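# Lift one staple stick out and set it legs-down

## Task

Remove a single stick of staples from the staple box and place it on the table with its legs pointing down, far enough from both the box's tray and its sleeve.

## Robot and tools

Robot: two arms, left_arm (on the +y side) and right_arm (on the -y side), each with a two-finger gripper and a wrist camera. Bases in the scene frame: left_arm at (-0.040, +0.329, +0.040) m, right_arm at (-0.005, -0.262, +0.031) m, both yawed very slightly. A two-camera stand sits behind the arms. Loose objects may get a brief nudge now and then.

Scene frame: origin at table-top height, halfway between the nominal bases; +x points out over the table, +z up, +y toward left_arm. Arm names do not match image sides. Reported end_effector_position (m) and end_effector_quat_wxyz use this frame and may be off by a few cm, more at long reach. Each gripper's fingers point along its own +z and open/close along its own y; the reported position is between the pads, roughly 1 cm short of the tips.

Command row: every moving argument is one flat row of 14 numbers in [-1, 1] covering both arms: left_arm dx, dy, dz, rx, ry, rz, opening, then right_arm in the same order. The first six per arm are an offset, not a pose: measured from that arm's Hand target at the start of the call, along the Hand target's own axes (not scene axes). 1.0 equals 0.6 m of travel or 180 degrees of turn; rx, ry, rz form a single rotation vector. Opening is absolute: +1 fully open (0.094 m), -1 shut. All zeros for an arm means stay at its Hand target; for the gripper always send the opening you want, since 0 is a real half-open command.

execute_actions(actions, cameras): actions is a list of actions; each action is up to 15 rows, one per 1/30 s step, and a short action repeats its final row. Every row counts from the action's starting Hand target, not the prior row; a new action starts from the updated Hand target, so repeating an offset moves further. An empty list returns state plus all camera images. cameras: list of names, ["all"], or [].

move(target, speed, blend, opening_speed, grip_force, blocking, cameras): straight-line path from each Hand target to the offset row in target, or through a list of up to 15 rows, all offsets counted from the same starting Hand targets. speed in m/s, 0.002 to 2.9 (default 0.25), one value or one per row; rotation is capped at twice that in rad/s. blend in m rounds corners in a list (0 means stop at each). opening_speed: rate of opening change per second on the -1..+1 scale, at least 0.2; use it to close gently. grip_force: per-pad force cap in N, 10 to 50, one number or one per arm; it persists, and low values close slowly. blocking=false returns early while the move continues. Paths do not avoid obstacles or the other arm; faster means more lag, overshoot and harder contact. Avoid paths passing near an arm's own base (it can flip shoulder posture); go around.

wait(seconds 0 to 10): holds last commands; a running move continues. stop(): brakes a running move. zoom_image(camera, region [x0,y0,x1,y1] pixels, max 504 by 504): closer look at a camera's newest image. finished_scene(scene): ends the current scene with its number; call nothing after it in that reply.

Cameras: cam_head_left and cam_head_right (504x504), cam_left_wrist and cam_right_wrist (672x504, fisheye).

Results: each arm's pose, Hand target (your last command after clipping; next offsets start here), Joint positions (last value is finger opening in m), joint velocities (may read "within noise"), joint torques (include arm weight; joints 1-3 wrap at ±28 N m), motor temperatures, Tool commands, and grip_measured on the opening scale. Empty grippers read up to ~2.5 mm wide; squeezing a hard part reads a bit narrower than the part. move adds a "move:" line: done (within 10 mm and 2 degrees), off_target, moving, held, fault, plus limits=paced (pose clipped) or limits=held (steps withheld). Neither done nor off_target proves contact or its absence.

Behavior: orientation commands are clipped to within 40 degrees of the current one each step. Grippers often stop a few cm short due to friction and weight; the next command, even zeros, re-requests it, or send the shortfall as an offset. Very small moves may not start. An arm blocked by something keeps pushing until commanded back past its gripper. Grip force jumps to the limit (~50-64 N per pad) around 20 N; to release, command well above grip_measured.

Joint ranges (rad): waist -2.618..3.054, shoulder 0..3.142, elbow 0..3.142 (straight 2.901), wrist pitch -1.571..1.571, wrist yaw -1.571..1.571, wrist roll -2.094..2.094.

Avoid: dropping the stick or releasing it while moving, striking the table or box hard, heavy pushes, arms or grippers touching each other (a gripper must never close on the other arm's fingers), strain on wrist camera cables, anything leaving the table, and long holding or straining at full reach, which heats motors (MOTOR HOT at 75 °C, fold-up fault at 90 °C, arm collapse at 100 °C).

Each tool is called after ">>>" as name(argument=value, ...), one argument or row to a line, values as JSON.

## Session

>>> execute_actions(
  actions=[],
)

>>> zoom_image(
  camera="cam_head_left",
  region=[140, 170, 320, 300],
)

Scene clock: 0.00 s.
left_arm: end_effector_position=(+0.3496, +0.3371, +0.1470) grip_measured=+1.000 end_effector_quat_wxyz=(+0.602, -0.042, +0.797, +0.008) | right_arm: end_effector_position=(+0.3893, -0.3188, +0.1406) grip_measured=+1.000 end_effector_quat_wxyz=(+0.613, +0.111, +0.777, -0.094)
Joint positions: left_arm=[-0.003 1.509 0.31 0.919 -0.085 -0.063 0.094] | right_arm=[-0.013 1.59 0.333 1.016 0.258 0.053 0.094]
Joint velocities: within noise
Joint torques (N m): no reading
Motor temperatures (°C): left_arm=[25 25 37 23 23 26 23] | right_arm=[24 26 30 23 22 24 24]
Heat: left arm: 37 °C; right arm: 30 °C.
Hand target: left_arm +0.3501, +0.3371, +0.1481; +0.602, -0.042, +0.797, +0.008 | right_arm +0.3895, -0.3190, +0.1409; +0.612, +0.112, +0.777, -0.094
Tool commands: left_gripper/opening=+1.0 right_gripper/opening=+1.0

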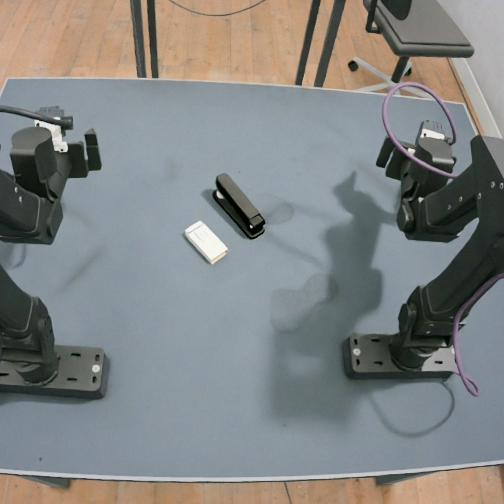

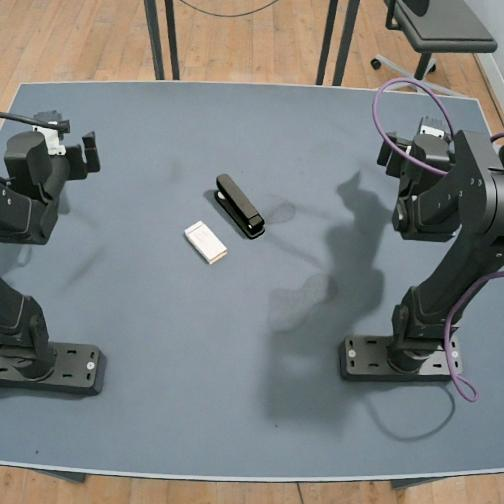

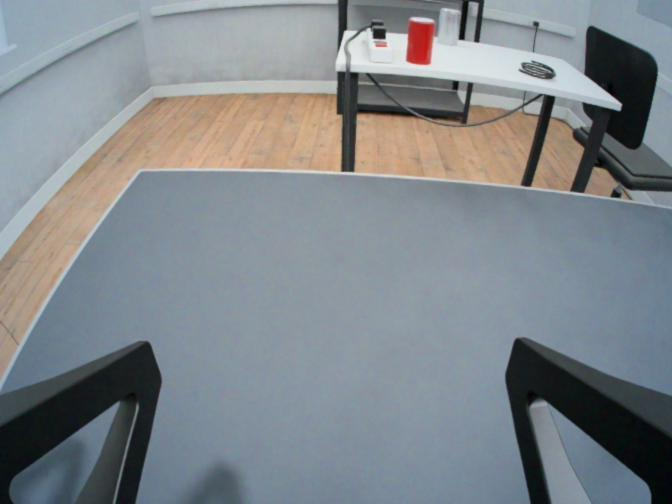

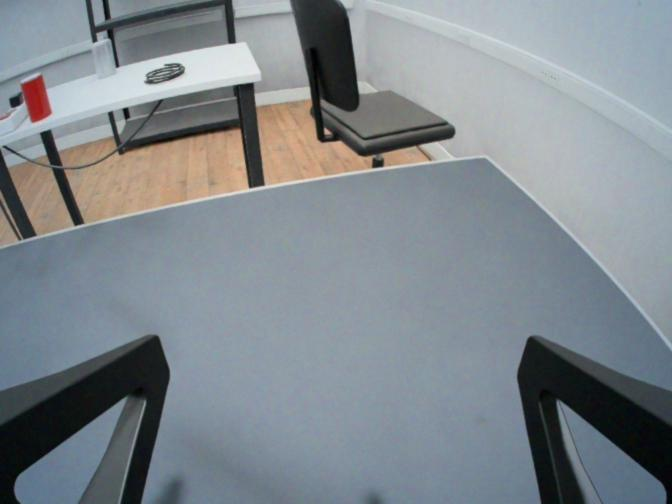

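Scaled by 2.800 from the camera's 504x504 image, which has a finer 720x720 frame.

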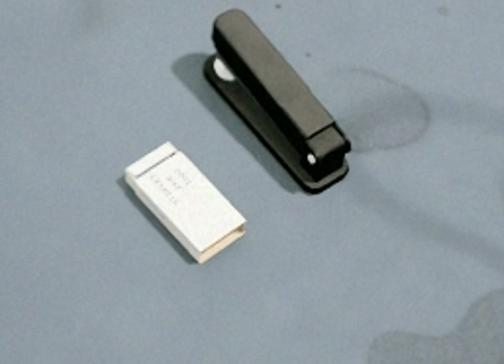

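>>> move(
  target=[-0.12,-0.348,-0.21,-0.155,0.389,-0.185,1,0.179,0.415,-0.506,-0.304,0.156,-0.167,1],
  cameras=["all"],
  speed=0.3,
)

Scene clock: 4.00 s.
left_arm: end_effector_position=(+0.2645, +0.1267, +0.2612) grip_measured=+1.000 end_effector_quat_wxyz=(+0.043, -0.379, +0.922, -0.062) | right_arm: end_effector_position=(+0.1547, +0.0065, +0.0996) grip_measured=+1.000 end_effector_quat_wxyz=(+0.355, -0.354, +0.853, +0.144)
Joint positions: left_arm=[-0.573 1.857 2.009 -1.571 -0.003 -1.372 0.094] | right_arm=[1.216 1.182 0.469 -0.118 0.293 0.299 0.094]
Joint torques (N m): left_arm=[-0.17 -7.5 6.65 0.46 0.05 -0.07] | right_arm=[0.49 -2.21 9.58 1.38 0.08 0.08]
Heat: left arm: 38 °C; right arm: 30 °C.
Hand target: left_arm +0.2650, +0.1250, +0.2598; -0.001, -0.383, +0.924, +0.000 | right_arm +0.1548, +0.0116, +0.1048; +0.353, -0.353, +0.854, +0.146
Off the commanded pose: left_arm 0.002 m, 9 deg | right_arm 0.007 m, 0 deg.
joint sent to its limit (left arm) — joint 4 (wrist pitch), lower limit. The joint targets are off in orientation, not in position.
move: off_target (left_arm)

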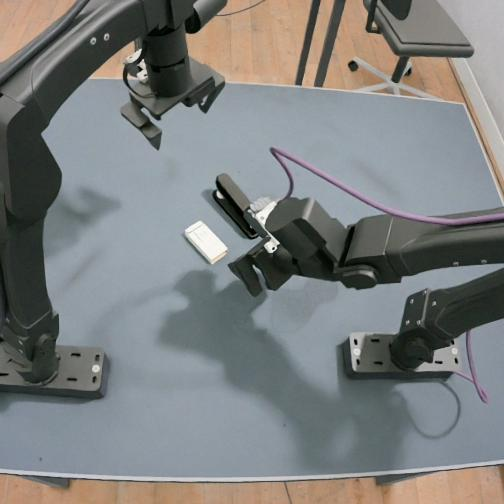

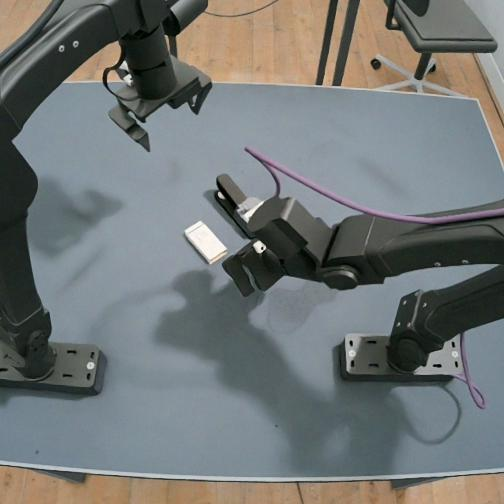

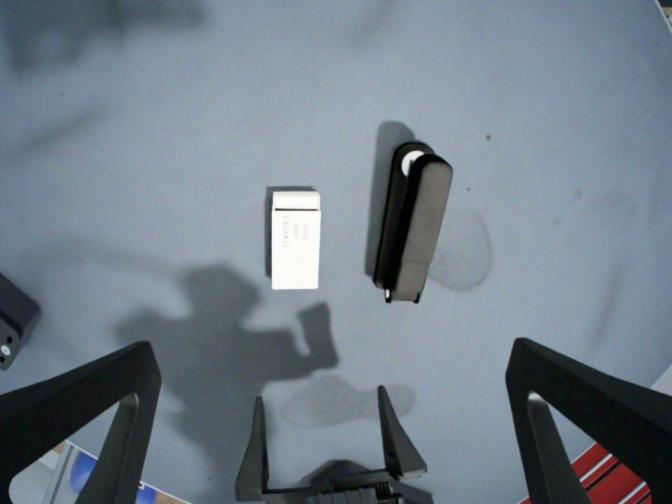

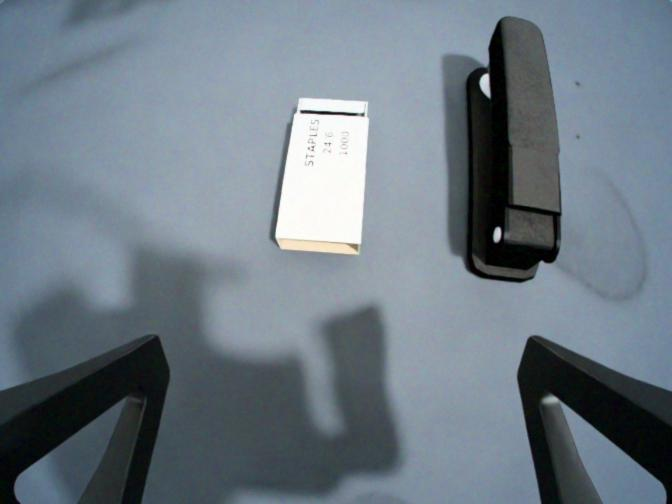

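>>> move(
  target=[-0.014,0.007,0.288,0,0.111,0,1,0.015,0.011,0.1475,0,0,0,1],
  cameras=["all"],
  speed=0.2,
)

Scene clock: 6.23 s.
left_arm: end_effector_position=(+0.2679, +0.1348, +0.0940) grip_measured=+1.000 end_effector_quat_wxyz=(-0.154, -0.378, +0.910, -0.067) | right_arm: end_effector_position=(+0.1828, +0.0477, +0.0317) grip_measured=+1.000 end_effector_quat_wxyz=(+0.344, -0.357, +0.857, +0.141)
Joint positions: left_arm=[-0.393 2.058 1.584 -1.217 0.316 -1.18 0.094] | right_arm=[1.163 1.649 0.505 0.301 0.248 0.263 0.094]
Joint torques (N m): left_arm=[0.12 -9.42 4.88 0.23 0.33 0.05] | right_arm=[-0.85 -4.3 7.64 1.78 0.07 -0.07]
Heat: left arm: 38 °C; right arm: 31 °C.
Hand target: left_arm +0.2677, +0.1339, +0.0870; -0.161, -0.377, +0.910, -0.066 | right_arm +0.1899, +0.0559, +0.0358; +0.353, -0.353, +0.854, +0.146
Off the commanded pose: left_arm 0.007 m, 1 deg | right_arm 0.012 m, 1 deg.
move: off_target (right_arm)

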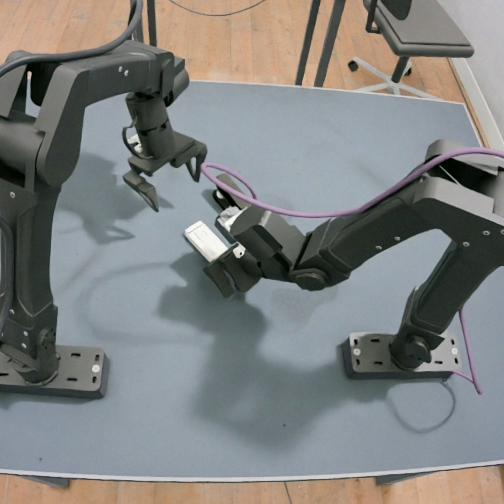

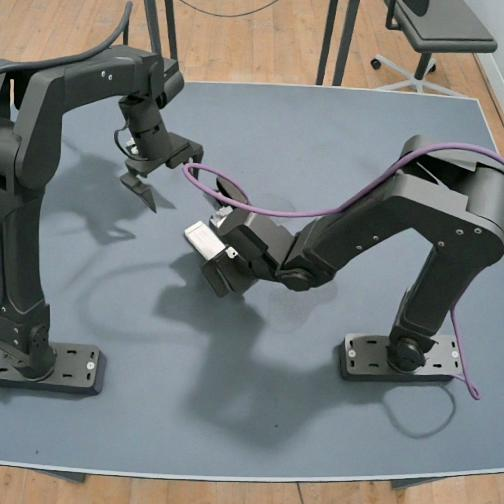

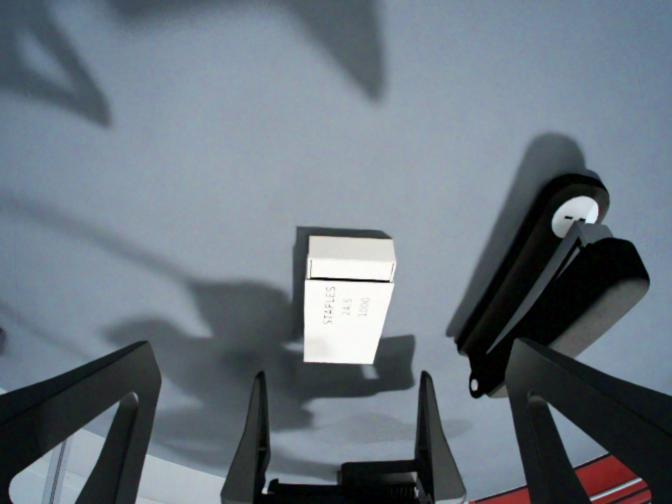

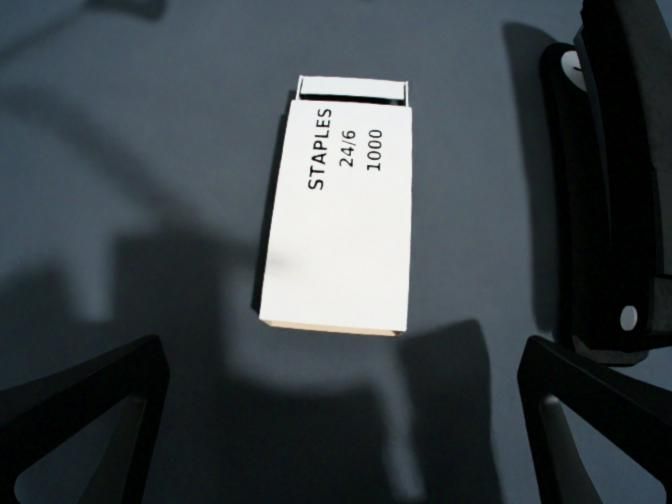

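>>> move(
  target=[0,-0.007,0.09,0,0,0,0.5,-0.004,0,0.053,0,0,0,0.3],
  cameras=["cam_left_wrist","cam_right_wrist"],
  speed=0.12,
)

Scene clock: 7.80 s.
left_arm: end_effector_position=(+0.2610, +0.1188, +0.0461) grip_measured=+0.502 end_effector_quat_wxyz=(-0.151, -0.374, +0.912, -0.072) | right_arm: end_effector_position=(+0.2023, +0.0692, +0.0170) grip_measured=+0.302 end_effector_quat_wxyz=(+0.352, -0.353, +0.855, +0.147)
Joint positions: left_arm=[-0.438 2.104 1.456 -1.018 0.323 -1.22 0.071] | right_arm=[1.132 1.804 0.578 0.41 0.229 0.241 0.061]
Joint torques (N m): left_arm=[-0.2 -9.09 4.42 0.26 0.32 -0.08] | right_arm=[-0.81 -4.97 6.82 1.72 0.04 -0.1]
Heat: left arm: 38 °C; right arm: 31 °C.
Hand target: left_arm +0.2576, +0.1180, +0.0363; -0.161, -0.377, +0.910, -0.066 | right_arm +0.2070, +0.0730, +0.0150; +0.353, -0.353, +0.854, +0.146
Off the commanded pose: left_arm 0.011 m, 1 deg | right_arm 0.006 m, 0 deg.
move: off_target (left_arm)
Images, in order (width x height): cam_left_wrist 672x504, cam_right_wrist 672x504.

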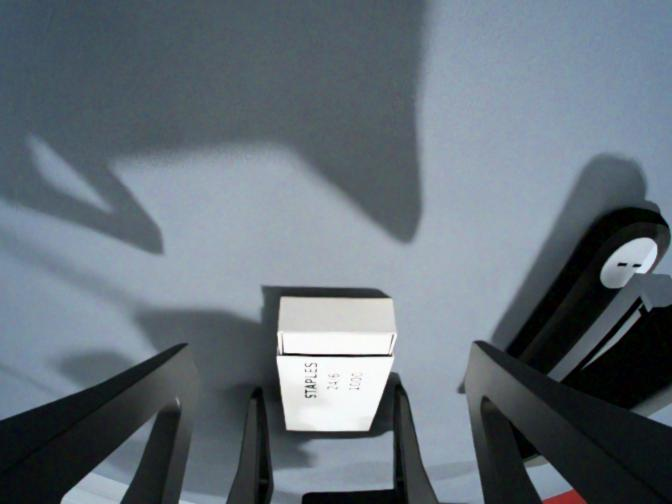

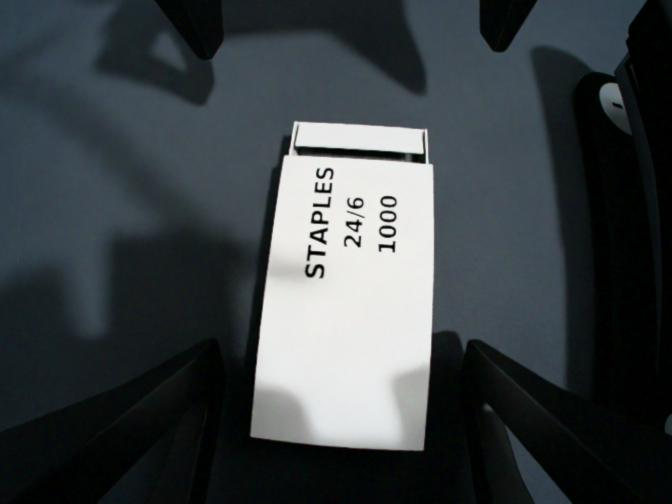

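>>> move(
  target=[
    [0,0,0,0,0,0,0.5,0,0,0,0,0,0,-0.24],
    [0.004,-0.001,0.056,0,0,0,0.1,0,0,0,0,0,0,-0.26],
  ],
  cameras=["cam_left_wrist","cam_right_wrist"],
  speed=0.1,
  opening_speed=0.7,
  grip_force=[40, 30],
)

>>> zoom_image(
  camera="cam_right_wrist",
  region=[150, 40, 550, 240],
)

Scene clock: 11.73 s.
left_arm: end_effector_position=(+0.2533, +0.1078, +0.0164) grip_measured=+0.102 end_effector_quat_wxyz=(-0.150, -0.374, +0.912, -0.074) | right_arm: end_effector_position=(+0.2019, +0.0696, +0.0171) grip_measured=-0.227 end_effector_quat_wxyz=(+0.351, -0.353, +0.854, +0.148)
Joint positions: left_arm=[-0.473 2.142 1.386 -0.894 0.327 -1.257 0.052] | right_arm=[1.132 1.804 0.578 0.411 0.226 0.241 0.036]
Joint torques (N m): left_arm=[-0.24 -8.96 4.14 0.29 0.32 -0.08] | right_arm=[-0.81 -4.97 6.82 1.71 0.06 -0.07]
Heat: left arm: 38 °C; right arm: 31 °C.
Hand target: left_arm +0.2482, +0.1079, +0.0055; -0.161, -0.377, +0.910, -0.066 | right_arm +0.2070, +0.0731, +0.0150; +0.353, -0.353, +0.854, +0.146
Off the commanded pose: left_arm 0.012 m, 2 deg | right_arm 0.006 m, 0 deg.
grip_force (N): 40, 30
move: off_target (left_arm); target 2's new opening was sent with left_arm's hand 0.012 m and 2 deg from that target
Images, in order (width x height): cam_left_wrist 672x504, cam_right_wrist 672x504.

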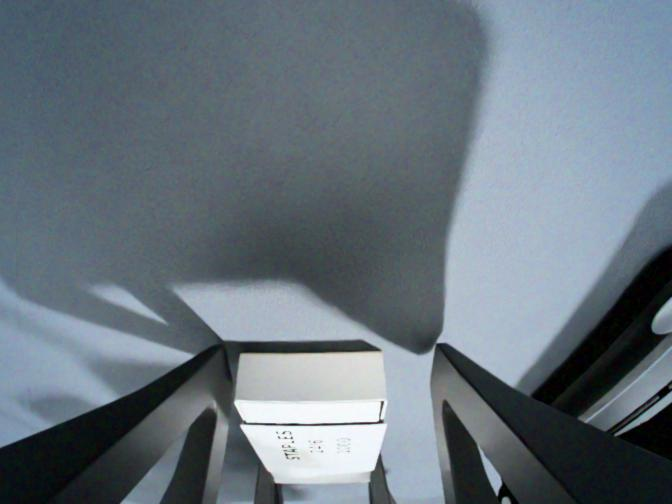

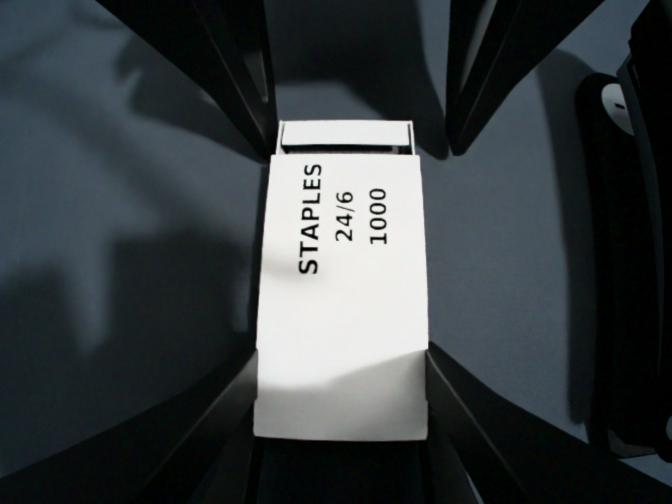

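Scaled by 1.260 from the camera's 672x504 image, which has a finer 960x720 frame.

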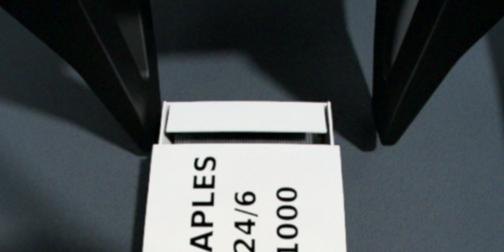

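>>> move(
  target=[
    [-0.008,0.008,-0.003,0,0,0,0.1,0,0,0,0,0,0,-0.26],
    [-0.008,0.008,-0.003,0,0,0,-0.25,0,0,0,0,0,0,-0.26],
  ],
  cameras=["cam_right_wrist"],
  speed=0.06,
  opening_speed=0.6,
)

>>> zoom_image(
  camera="cam_right_wrist",
  region=[150, 40, 550, 240],
)

Scene clock: 13.57 s.
left_arm: end_effector_position=(+0.2509, +0.1113, +0.0146) grip_measured=-0.247 end_effector_quat_wxyz=(-0.155, -0.376, +0.911, -0.072) | right_arm: end_effector_position=(+0.2020, +0.0696, +0.0171) grip_measured=-0.227 end_effector_quat_wxyz=(+0.351, -0.353, +0.854, +0.148)
Joint positions: left_arm=[-0.465 2.142 1.375 -0.895 0.332 -1.251 0.035] | right_arm=[1.132 1.804 0.578 0.411 0.226 0.24 0.036]
Joint torques (N m): left_arm=[0.46 -9.55 3.85 0.28 0.25 0.06] | right_arm=[-0.81 -4.96 6.8 1.71 0.06 -0.07]
Heat: left arm: 38 °C; right arm: 31 °C.
Hand target: left_arm +0.2485, +0.1149, +0.0055; -0.161, -0.377, +0.910, -0.066 | right_arm +0.2071, +0.0730, +0.0150; +0.353, -0.353, +0.854, +0.146
Off the commanded pose: left_arm 0.010 m, 1 deg | right_arm 0.006 m, 0 deg.
grip_force (N): 40, 30
move: done; target 2's new opening was sent with left_arm's hand 0.011 m and 1 deg from that target
Images, in order (width x height): cam_right_wrist 672x504.

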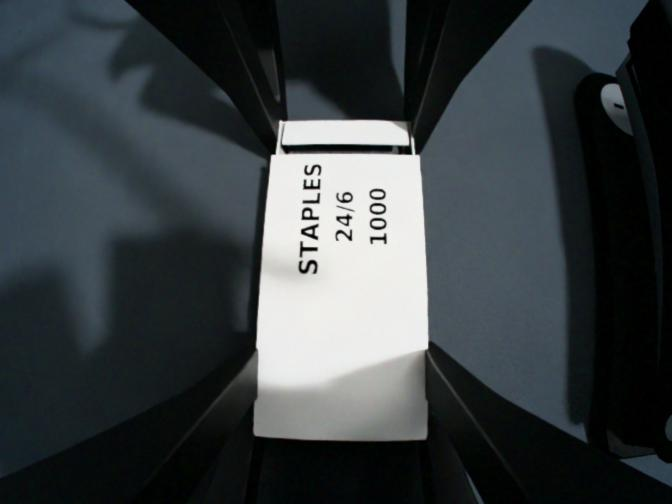

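Scaled by 1.260 from the camera's 672x504 image, which has a finer 960x720 frame.

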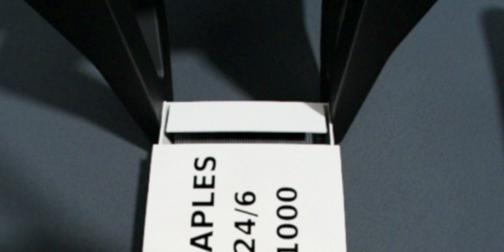

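>>> move(
  target=[
    [0,0,0,0,0,0,-0.31,0,0,0,0,0,0,-0.29],
    [-0.128,0,-0.05,0,0,0,-0.31,0,0,0,0,0,0,-0.29],
  ],
  cameras=["all"],
  speed=0.1,
)

Scene clock: 15.77 s.
left_arm: end_effector_position=(+0.2716, +0.1413, +0.0309) grip_measured=-0.249 end_effector_quat_wxyz=(-0.229, -0.376, +0.893, -0.093) | right_arm: end_effector_position=(+0.2151, +0.0931, +0.0433) grip_measured=-0.228 end_effector_quat_wxyz=(+0.393, -0.340, +0.834, +0.183)
Joint positions: left_arm=[-0.312 2.235 1.545 -1.117 0.444 -1.073 0.035] | right_arm=[1.127 1.804 0.609 0.501 0.224 0.231 0.036]
Joint torques (N m): left_arm=[3.66 -8.95 6.72 0.52 -1.26 0.28] | right_arm=[-0.35 -5.76 4.15 0.95 0.07 0.01]
Heat: left arm: 38 °C; right arm: 31 °C.
Hand target: left_arm +0.3068, +0.1731, +0.0075; -0.161, -0.377, +0.910, -0.066 | right_arm +0.2070, +0.0730, +0.0150; +0.353, -0.353, +0.854, +0.146
Off the commanded pose: left_arm 0.053 m, 9 deg | right_arm 0.036 m, 7 deg.
grip_force (N): 40, 30
move: off_target (left_arm, right_arm)

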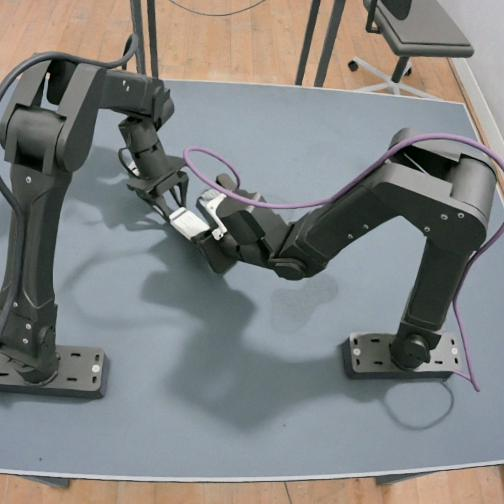

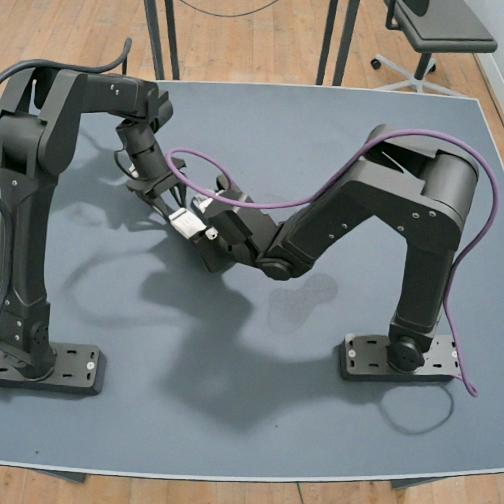

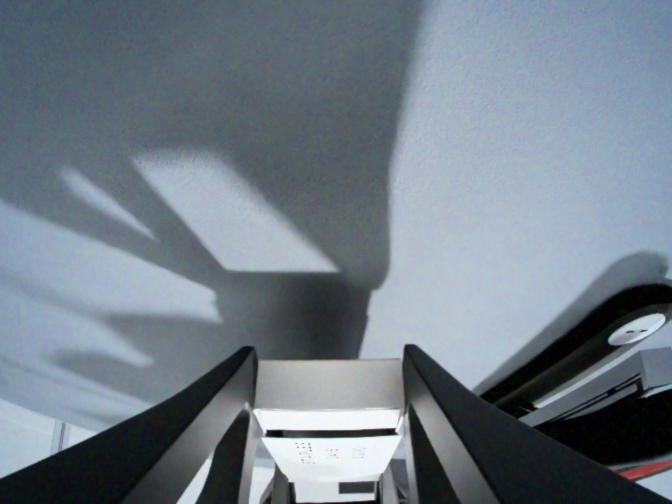

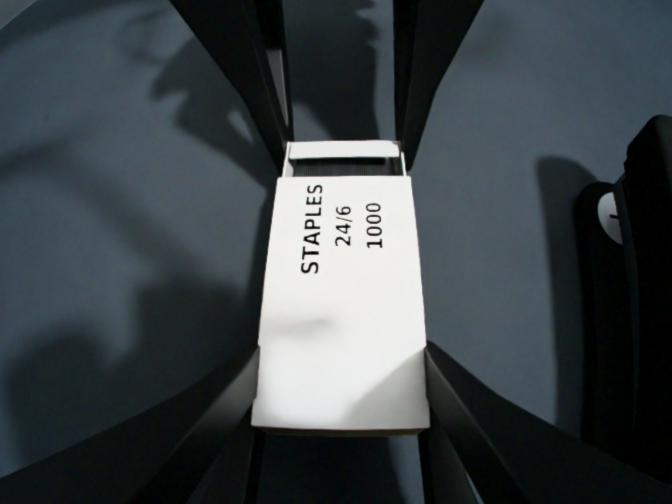

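>>> move(
  target=[
    [0.07,0,0.026,0,0,0,-0.31,0,0,0,0,0,0,-0.29],
    [0.07,0,0.026,0,0,0,-0.31,0,0,0,0,0,0,-0.215],
    [0.02,0,0.008,0,0,0,-0.31,0,0,0,0,0,0,-0.215],
  ],
  cameras=["all"],
  speed=0.1,
  grip_force=[40, 20],
)

Scene clock: 18.50 s.
left_arm: end_effector_position=(+0.2946, +0.1613, +0.0156) grip_measured=-0.249 end_effector_quat_wxyz=(-0.160, -0.380, +0.908, -0.075) | right_arm: end_effector_position=(+0.2096, +0.0843, +0.0300) grip_measured=-0.212 end_effector_quat_wxyz=(+0.369, -0.348, +0.846, +0.166)
Joint positions: left_arm=[-0.295 2.228 1.518 -1.012 0.324 -1.081 0.035] | right_arm=[1.127 1.809 0.609 0.44 0.218 0.236 0.037]
Joint torques (N m): left_arm=[0.21 -9.29 6.09 0.06 0.08 0.09] | right_arm=[-0.35 -5.68 4.31 1.47 0.12 -0.03]
Heat: left arm: 38 °C; right arm: 31 °C.
Hand target: left_arm +0.2976, +0.1641, +0.0070; -0.161, -0.377, +0.910, -0.066 | right_arm +0.2070, +0.0730, +0.0150; +0.353, -0.353, +0.854, +0.146
Off the commanded pose: left_arm 0.009 m, 1 deg | right_arm 0.019 m, 3 deg.
grip_force (N): 40, 20
move: off_target (right_arm); target 2's new opening was sent with right_arm's hand 0.020 m and 3 deg from that target

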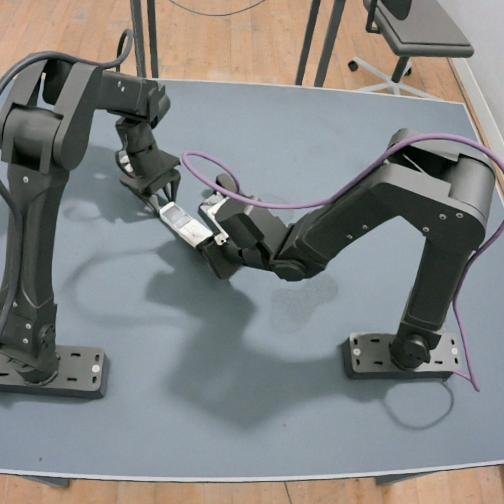

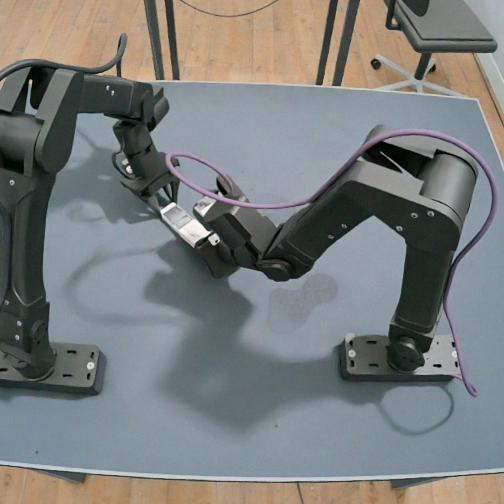

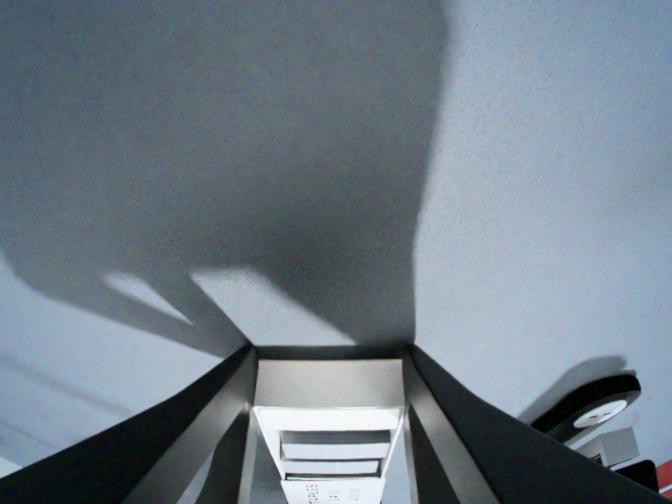

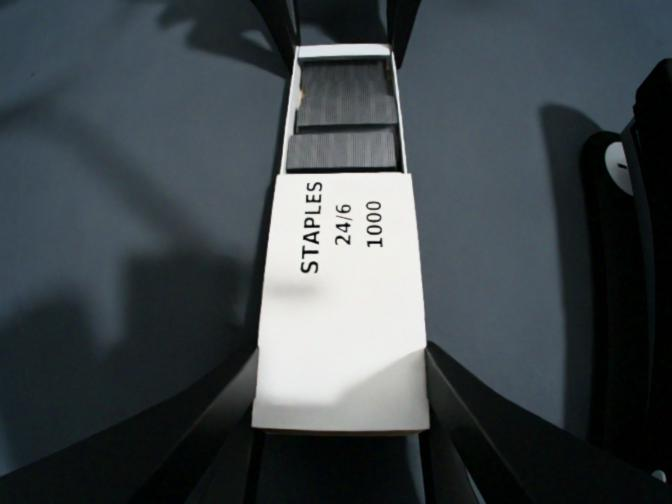

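>>> move(
  target=[-0.068,0,-0.026,0,0,0,-0.31,0,0,0,0,0,0,-0.215],
  cameras=["all"],
  speed=0.1,
)

>>> zoom_image(
  camera="cam_right_wrist",
  region=[200, 0, 500, 200],
)

Scene clock: 19.80 s.
left_arm: end_effector_position=(+0.3290, +0.1944, +0.0168) grip_measured=-0.249 end_effector_quat_wxyz=(-0.153, -0.380, +0.909, -0.077) | right_arm: end_effector_position=(+0.2096, +0.0832, +0.0291) grip_measured=-0.212 end_effector_quat_wxyz=(+0.368, -0.348, +0.847, +0.164)
Joint positions: left_arm=[-0.197 2.309 1.667 -1.098 0.302 -0.983 0.035] | right_arm=[1.127 1.809 0.609 0.434 0.221 0.236 0.037]
Joint torques (N m): left_arm=[-0.24 -9.91 6.28 -0.07 0.12 0.05] | right_arm=[-0.36 -5.67 4.31 1.52 0.11 -0.03]
Heat: left arm: 38 °C; right arm: 31 °C.
Hand target: left_arm +0.3284, +0.1950, +0.0078; -0.161, -0.377, +0.910, -0.066 | right_arm +0.2070, +0.0730, +0.0150; +0.353, -0.353, +0.854, +0.146
Off the commanded pose: left_arm 0.009 m, 2 deg | right_arm 0.018 m, 3 deg.
grip_force (N): 40, 20
move: off_target (right_arm)

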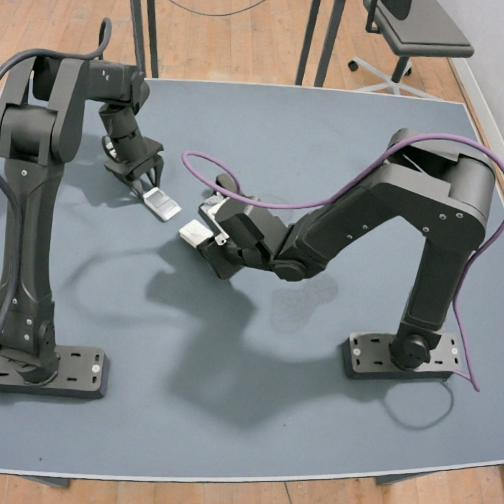

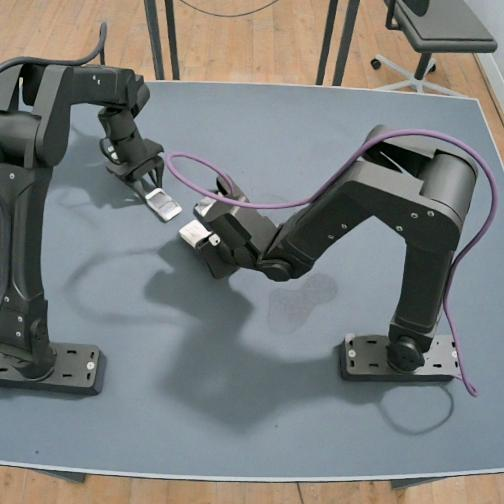

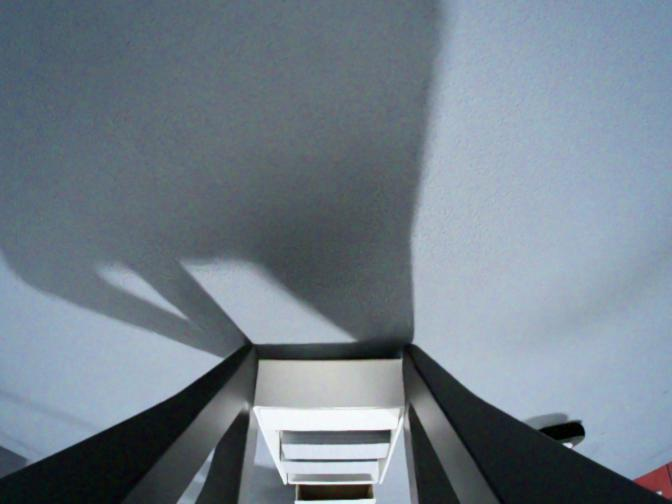

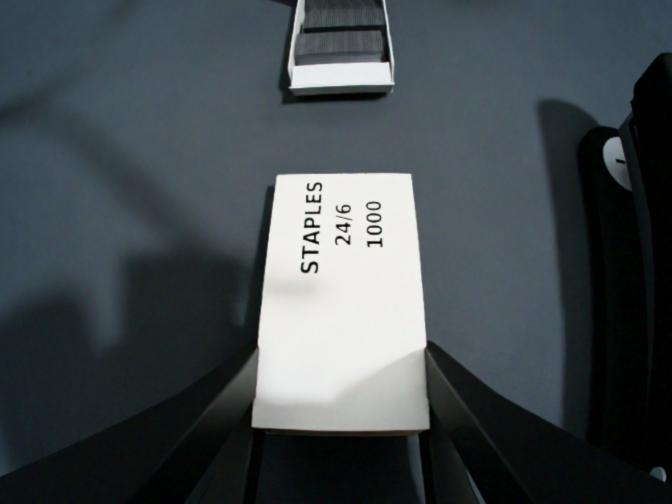

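Scaled by 1.680 from the camera's 672x504 image, which has a finer 960x720 frame.

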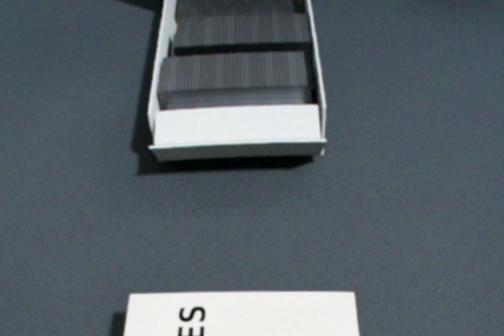

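>>> move(
  target=[
    [0,0,0.005,0,0,0,-0.31,0.018,0,0.018,0,0,0,-0.215],
    [0,0,0.005,0,0,0,0.0,0.018,0,0.018,0,0,0,-0.215],
    [-0.01,0,-0.16,0,0,0,0.3,0.018,0,0.018,0,0,0,-0.215],
  ],
  cameras=["cam_left_wrist","cam_right_wrist"],
  speed=0.08,
  opening_speed=0.6,
)

Scene clock: 24.37 s.
left_arm: end_effector_position=(+0.3548, +0.2188, +0.1053) grip_measured=+0.298 end_effector_quat_wxyz=(-0.153, -0.377, +0.910, -0.076) | right_arm: end_effector_position=(+0.2107, +0.0840, +0.0174) grip_measured=-0.212 end_effector_quat_wxyz=(+0.369, -0.347, +0.846, +0.163)
Joint positions: left_arm=[-0.131 2.322 2.05 -1.488 0.288 -0.907 0.061] | right_arm=[1.127 1.863 0.603 0.497 0.224 0.236 0.037]
Joint torques (N m): left_arm=[0.32 -10.44 6.48 -0.1 0.11 0.06] | right_arm=[-0.35 -5.07 3.59 1.68 0.07 -0.03]
Heat: left arm: 38 °C; right arm: 31 °C.
Hand target: left_arm +0.3558, +0.2221, +0.0958; -0.161, -0.377, +0.910, -0.066 | right_arm +0.2070, +0.0730, -0.0002; +0.353, -0.353, +0.854, +0.146
Off the commanded pose: left_arm 0.010 m, 2 deg | right_arm 0.021 m, 3 deg.
grip_force (N): 40, 20
move: off_target (right_arm); target 2's new opening was sent with left_arm's hand 0.012 m and 2 deg from that target
Images, in order (width x height): cam_left_wrist 672x504, cam_right_wrist 672x504.

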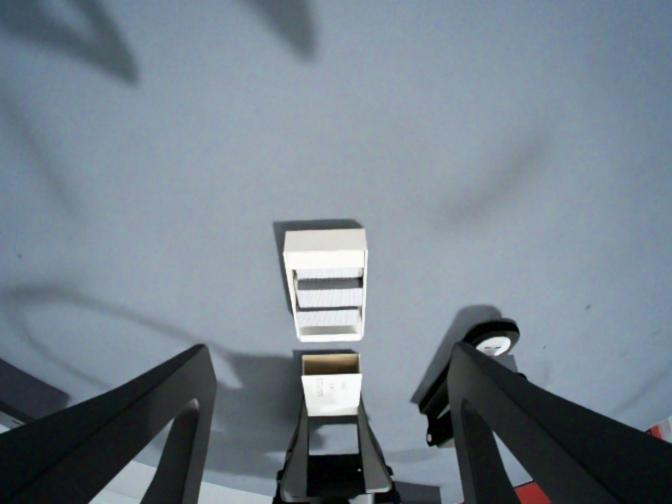

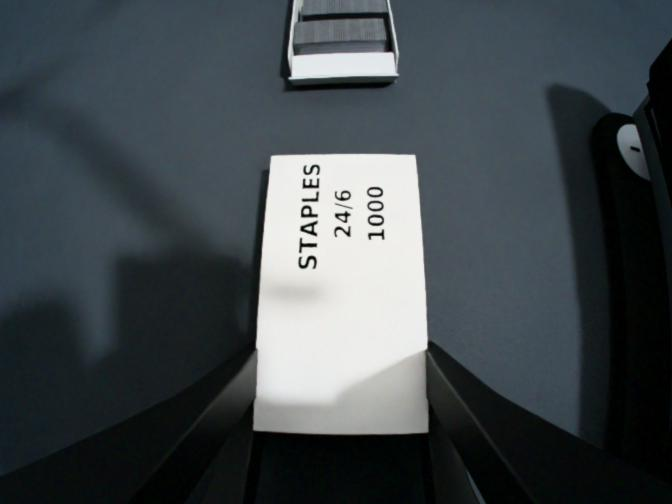

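>>> move(
  target=[
    [0,0,0,0,0,0,0.3,0,0,0,0,0,0,-0.215],
    [0.062,-0.001,-0.03,-0.0435,-0.0435,0.247,-0.4,-0.0,0,-0.06,0,0,0,0.2],
    [0.125,-0.002,0.021,-0.087,-0.087,0.494,-0.4,-0.115,0,-0.19,0,0,0,0.2],
  ],
  cameras=["cam_head_left"],
  speed=0.01,
  blocking=false,
)

>>> stop(
)

Scene clock: 25.27 s.
left_arm: end_effector_position=(+0.3548, +0.2188, +0.1053) grip_measured=+0.298 end_effector_quat_wxyz=(-0.153, -0.377, +0.910, -0.076) | right_arm: end_effector_position=(+0.2107, +0.0840, +0.0174) grip_measured=-0.212 end_effector_quat_wxyz=(+0.369, -0.347, +0.846, +0.163)
Joint positions: left_arm=[-0.131 2.322 2.05 -1.488 0.288 -0.907 0.061] | right_arm=[1.127 1.863 0.603 0.497 0.224 0.236 0.037]
Joint torques (N m): left_arm=[0.32 -10.44 6.48 -0.1 0.1 0.06] | right_arm=[-0.35 -5.08 3.58 1.67 0.08 -0.03]
Heat: left arm: 39 °C; right arm: 31 °C.
Hand target: left_arm +0.3558, +0.2221, +0.0958; -0.161, -0.377, +0.910, -0.066 | right_arm +0.2070, +0.0730, -0.0002; +0.353, -0.353, +0.854, +0.146
Tool commands: left_gripper/opening=+0.3 right_gripper/opening=-0.215
Off the commanded pose: left_arm 0.072 m, 92 deg | right_arm 0.120 m, 3 deg.
grip_force (N): 40, 20
move: running; path passed 1 of 3 targets; target 2's new opening was not sent
Images, in order (width x height): cam_head_left 504x504.

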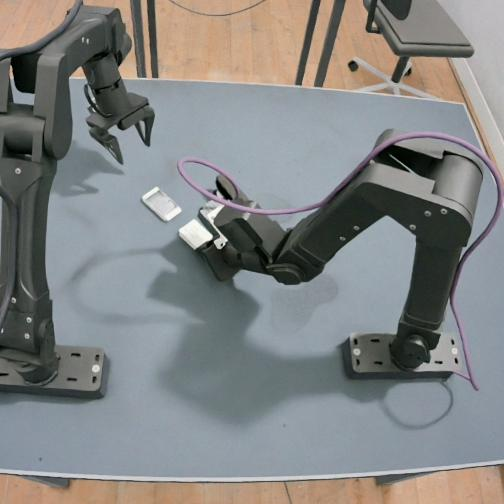

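Scene clock: 25.47 s.
left_arm: end_effector_position=(+0.3548, +0.2188, +0.1053) grip_measured=+0.298 end_effector_quat_wxyz=(-0.153, -0.377, +0.910, -0.076) | right_arm: end_effector_position=(+0.2107, +0.0840, +0.0174) grip_measured=-0.212 end_effector_quat_wxyz=(+0.369, -0.347, +0.846, +0.163)
Joint positions: left_arm=[-0.131 2.322 2.05 -1.488 0.288 -0.907 0.061] | right_arm=[1.127 1.863 0.603 0.497 0.224 0.236 0.037]
Joint velocities: within noise
Joint torques (N m): left_arm=[0.32 -10.44 6.48 -0.1 0.11 0.05] | right_arm=[-0.35 -5.08 3.58 1.68 0.08 -0.03]
Motor temperatures (°C): left_arm=[25 29 39 23 23 26 23] | right_arm=[24 27 31 26 22 24 24]
Heat: left arm: 39 °C; right arm: 31 °C.
Hand target: left_arm +0.3558, +0.2221, +0.0958; -0.161, -0.377, +0.910, -0.066 (not the last commanded pose) | right_arm +0.2070, +0.0730, -0.0002; +0.353, -0.353, +0.854, +0.146 (not the last commanded pose)
Tool commands: left_gripper/opening=+0.3 right_gripper/opening=-0.215
Off the commanded pose: left_arm 0.072 m, 92 deg | right_arm 0.120 m, 3 deg.
grip_force (N): 40, 20
earlier move: stopped; path passed 1 of 3 targets; target 2's new opening was not sent

>>> move(
  target=[
    [0,0,0,0,0,0,0.3,0,0,0,0,0,0,0.2],
    [0.062,-0.001,-0.03,-0.0435,-0.0435,0.247,0.3,0,0,-0.07,0,0,0,0.2],
    [0.125,-0.002,0.021,-0.087,-0.087,0.494,-0.4,-0.115,0,-0.19,0,0,0,0.2],
  ],
  cameras=["all"],
  speed=0.3,
  opening_speed=1,
  blend=[0,0.02,0],
)

>>> zoom_image(
  camera="cam_left_wrist",
  region=[200, 130, 500, 330],
)

Scene clock: 31.40 s.
left_arm: end_effector_position=(+0.3017, +0.1689, +0.0980) grip_measured=-0.398 end_effector_quat_wxyz=(-0.022, +0.378, +0.926, -0.001) | right_arm: end_effector_position=(+0.1833, +0.0455, +0.1136) grip_measured=+0.198 end_effector_quat_wxyz=(+0.341, -0.359, +0.858, +0.138)
Joint positions: left_arm=[-0.421 2.044 1.621 -1.192 0.005 0.336 0.028] | right_arm=[1.157 1.379 0.683 -0.154 0.244 0.256 0.056]
Joint torques (N m): left_arm=[-0.1 -14.5 4.45 0.37 -0.01 0.07] | right_arm=[0.68 -6.39 9.5 1.38 0.17 0.07]
Heat: left arm: 38 °C; right arm: 31 °C.
Hand target: left_arm +0.3037, +0.1684, +0.1097; -0.001, +0.382, +0.924, +0.000 | right_arm +0.1845, +0.0506, +0.1291; +0.353, -0.353, +0.854, +0.146
Off the commanded pose: left_arm 0.012 m, 2 deg | right_arm 0.016 m, 2 deg.
grip_force (N): 40, 20
move: off_target (left_arm, right_arm); target 3's new opening was sent with left_arm's hand 0.012 m and 3 deg from that target

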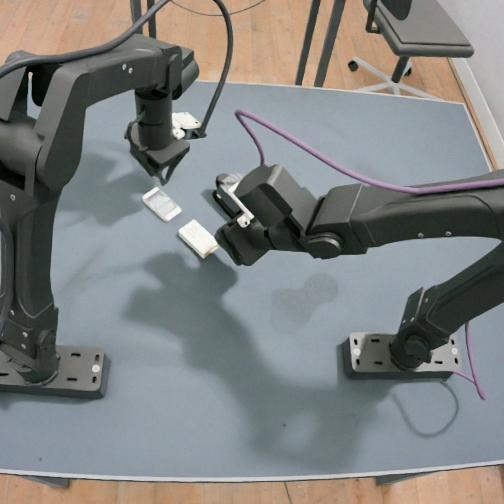

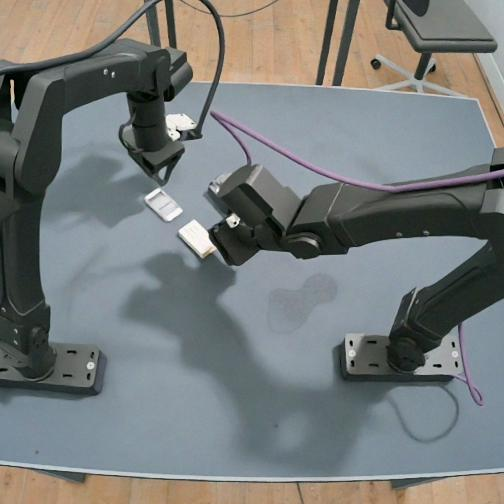

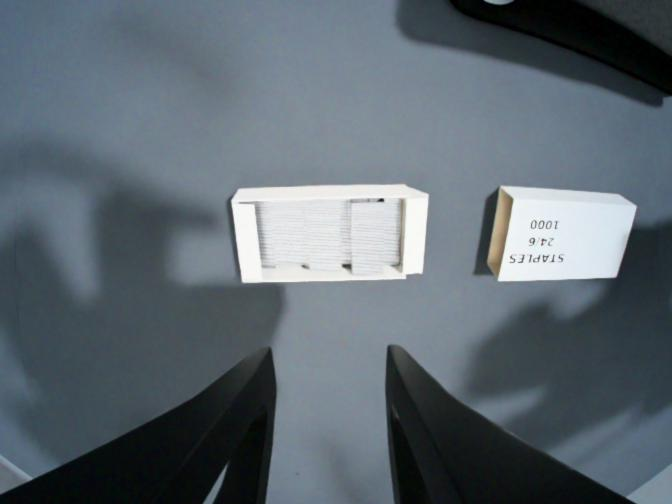

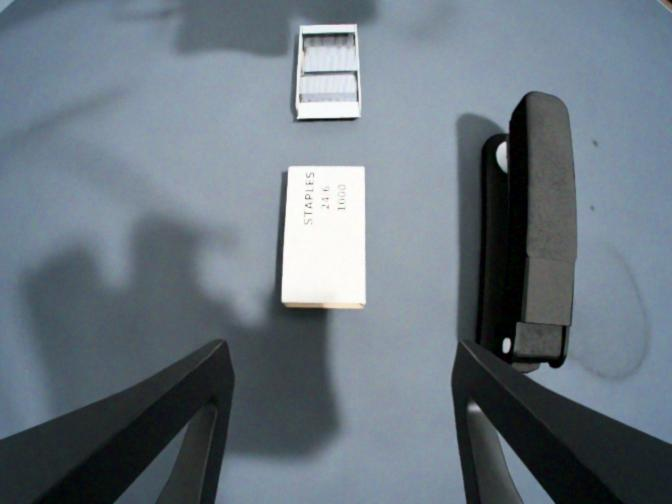

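Scaled by 1.680 from the camera's 672x504 image, which has a finer 960x720 frame.

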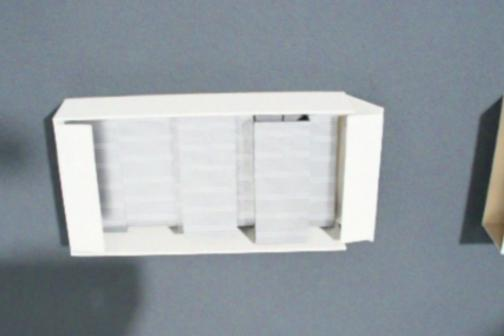

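>>> move(
  target=[0,-0.018,0.083,0,0,0,-0.58,0,0,0,0,0,0,0.2],
  cameras=["cam_left_wrist","cam_right_wrist"],
  speed=0.15,
)

>>> zoom_image(
  camera="cam_left_wrist",
  region=[180, 200, 480, 400],
)

>>> zoom_image(
  camera="cam_right_wrist",
  region=[240, 0, 420, 120],
)

Scene clock: 32.87 s.
left_arm: end_effector_position=(+0.2959, +0.1616, +0.0611) grip_measured=-0.578 end_effector_quat_wxyz=(-0.005, +0.382, +0.924, -0.002) | right_arm: end_effector_position=(+0.1833, +0.0455, +0.1136) grip_measured=+0.198 end_effector_quat_wxyz=(+0.341, -0.359, +0.858, +0.138)
Joint positions: left_arm=[-0.445 2.04 1.465 -1.005 0.005 0.321 0.02] | right_arm=[1.157 1.379 0.683 -0.154 0.244 0.256 0.056]
Joint torques (N m): left_arm=[-0.29 -11.07 4.45 0.45 0 -0.06] | right_arm=[0.66 -6.38 9.5 1.38 0.17 0.07]
Heat: left arm: 38 °C; right arm: 31 °C.
Hand target: left_arm +0.2960, +0.1608, +0.0599; -0.001, +0.382, +0.924, +0.000 | right_arm +0.1845, +0.0506, +0.1291; +0.353, -0.353, +0.854, +0.146
Off the commanded pose: left_arm 0.001 m, 0 deg | right_arm 0.016 m, 2 deg.
grip_force (N): 40, 20
move: off_target (right_arm)
Images, in order (width x height): cam_left_wrist 672x504, cam_right_wrist 672x504.

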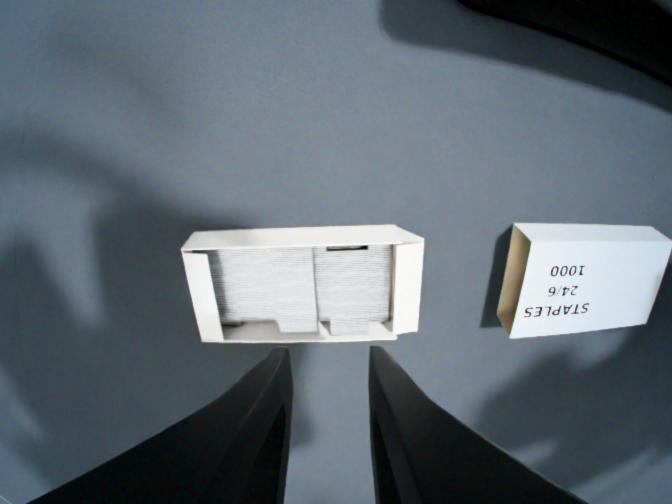

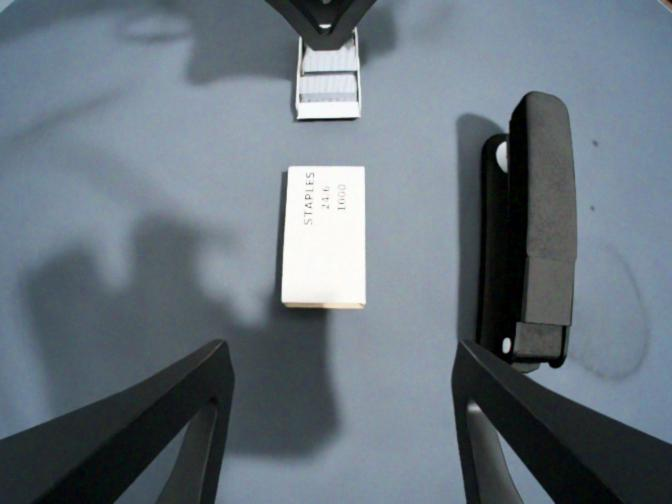

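Scaled by 1.680 from the camera's 672x504 image, which has a finer 960x720 frame.

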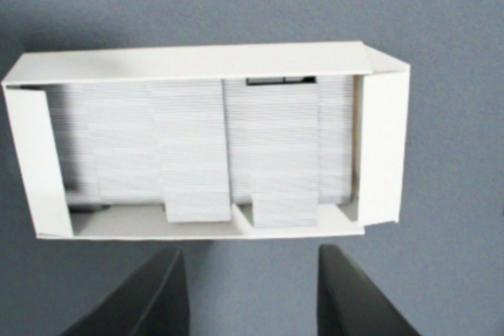

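Scaled by 2.800 from the camera's 672x504 image, which has a finer 960x720 frame.

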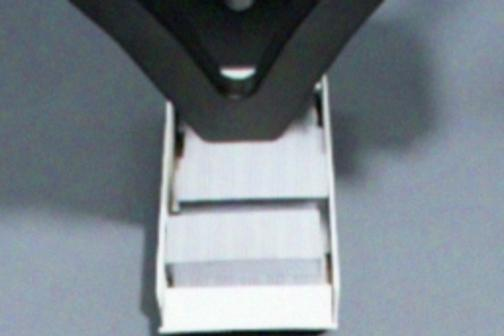

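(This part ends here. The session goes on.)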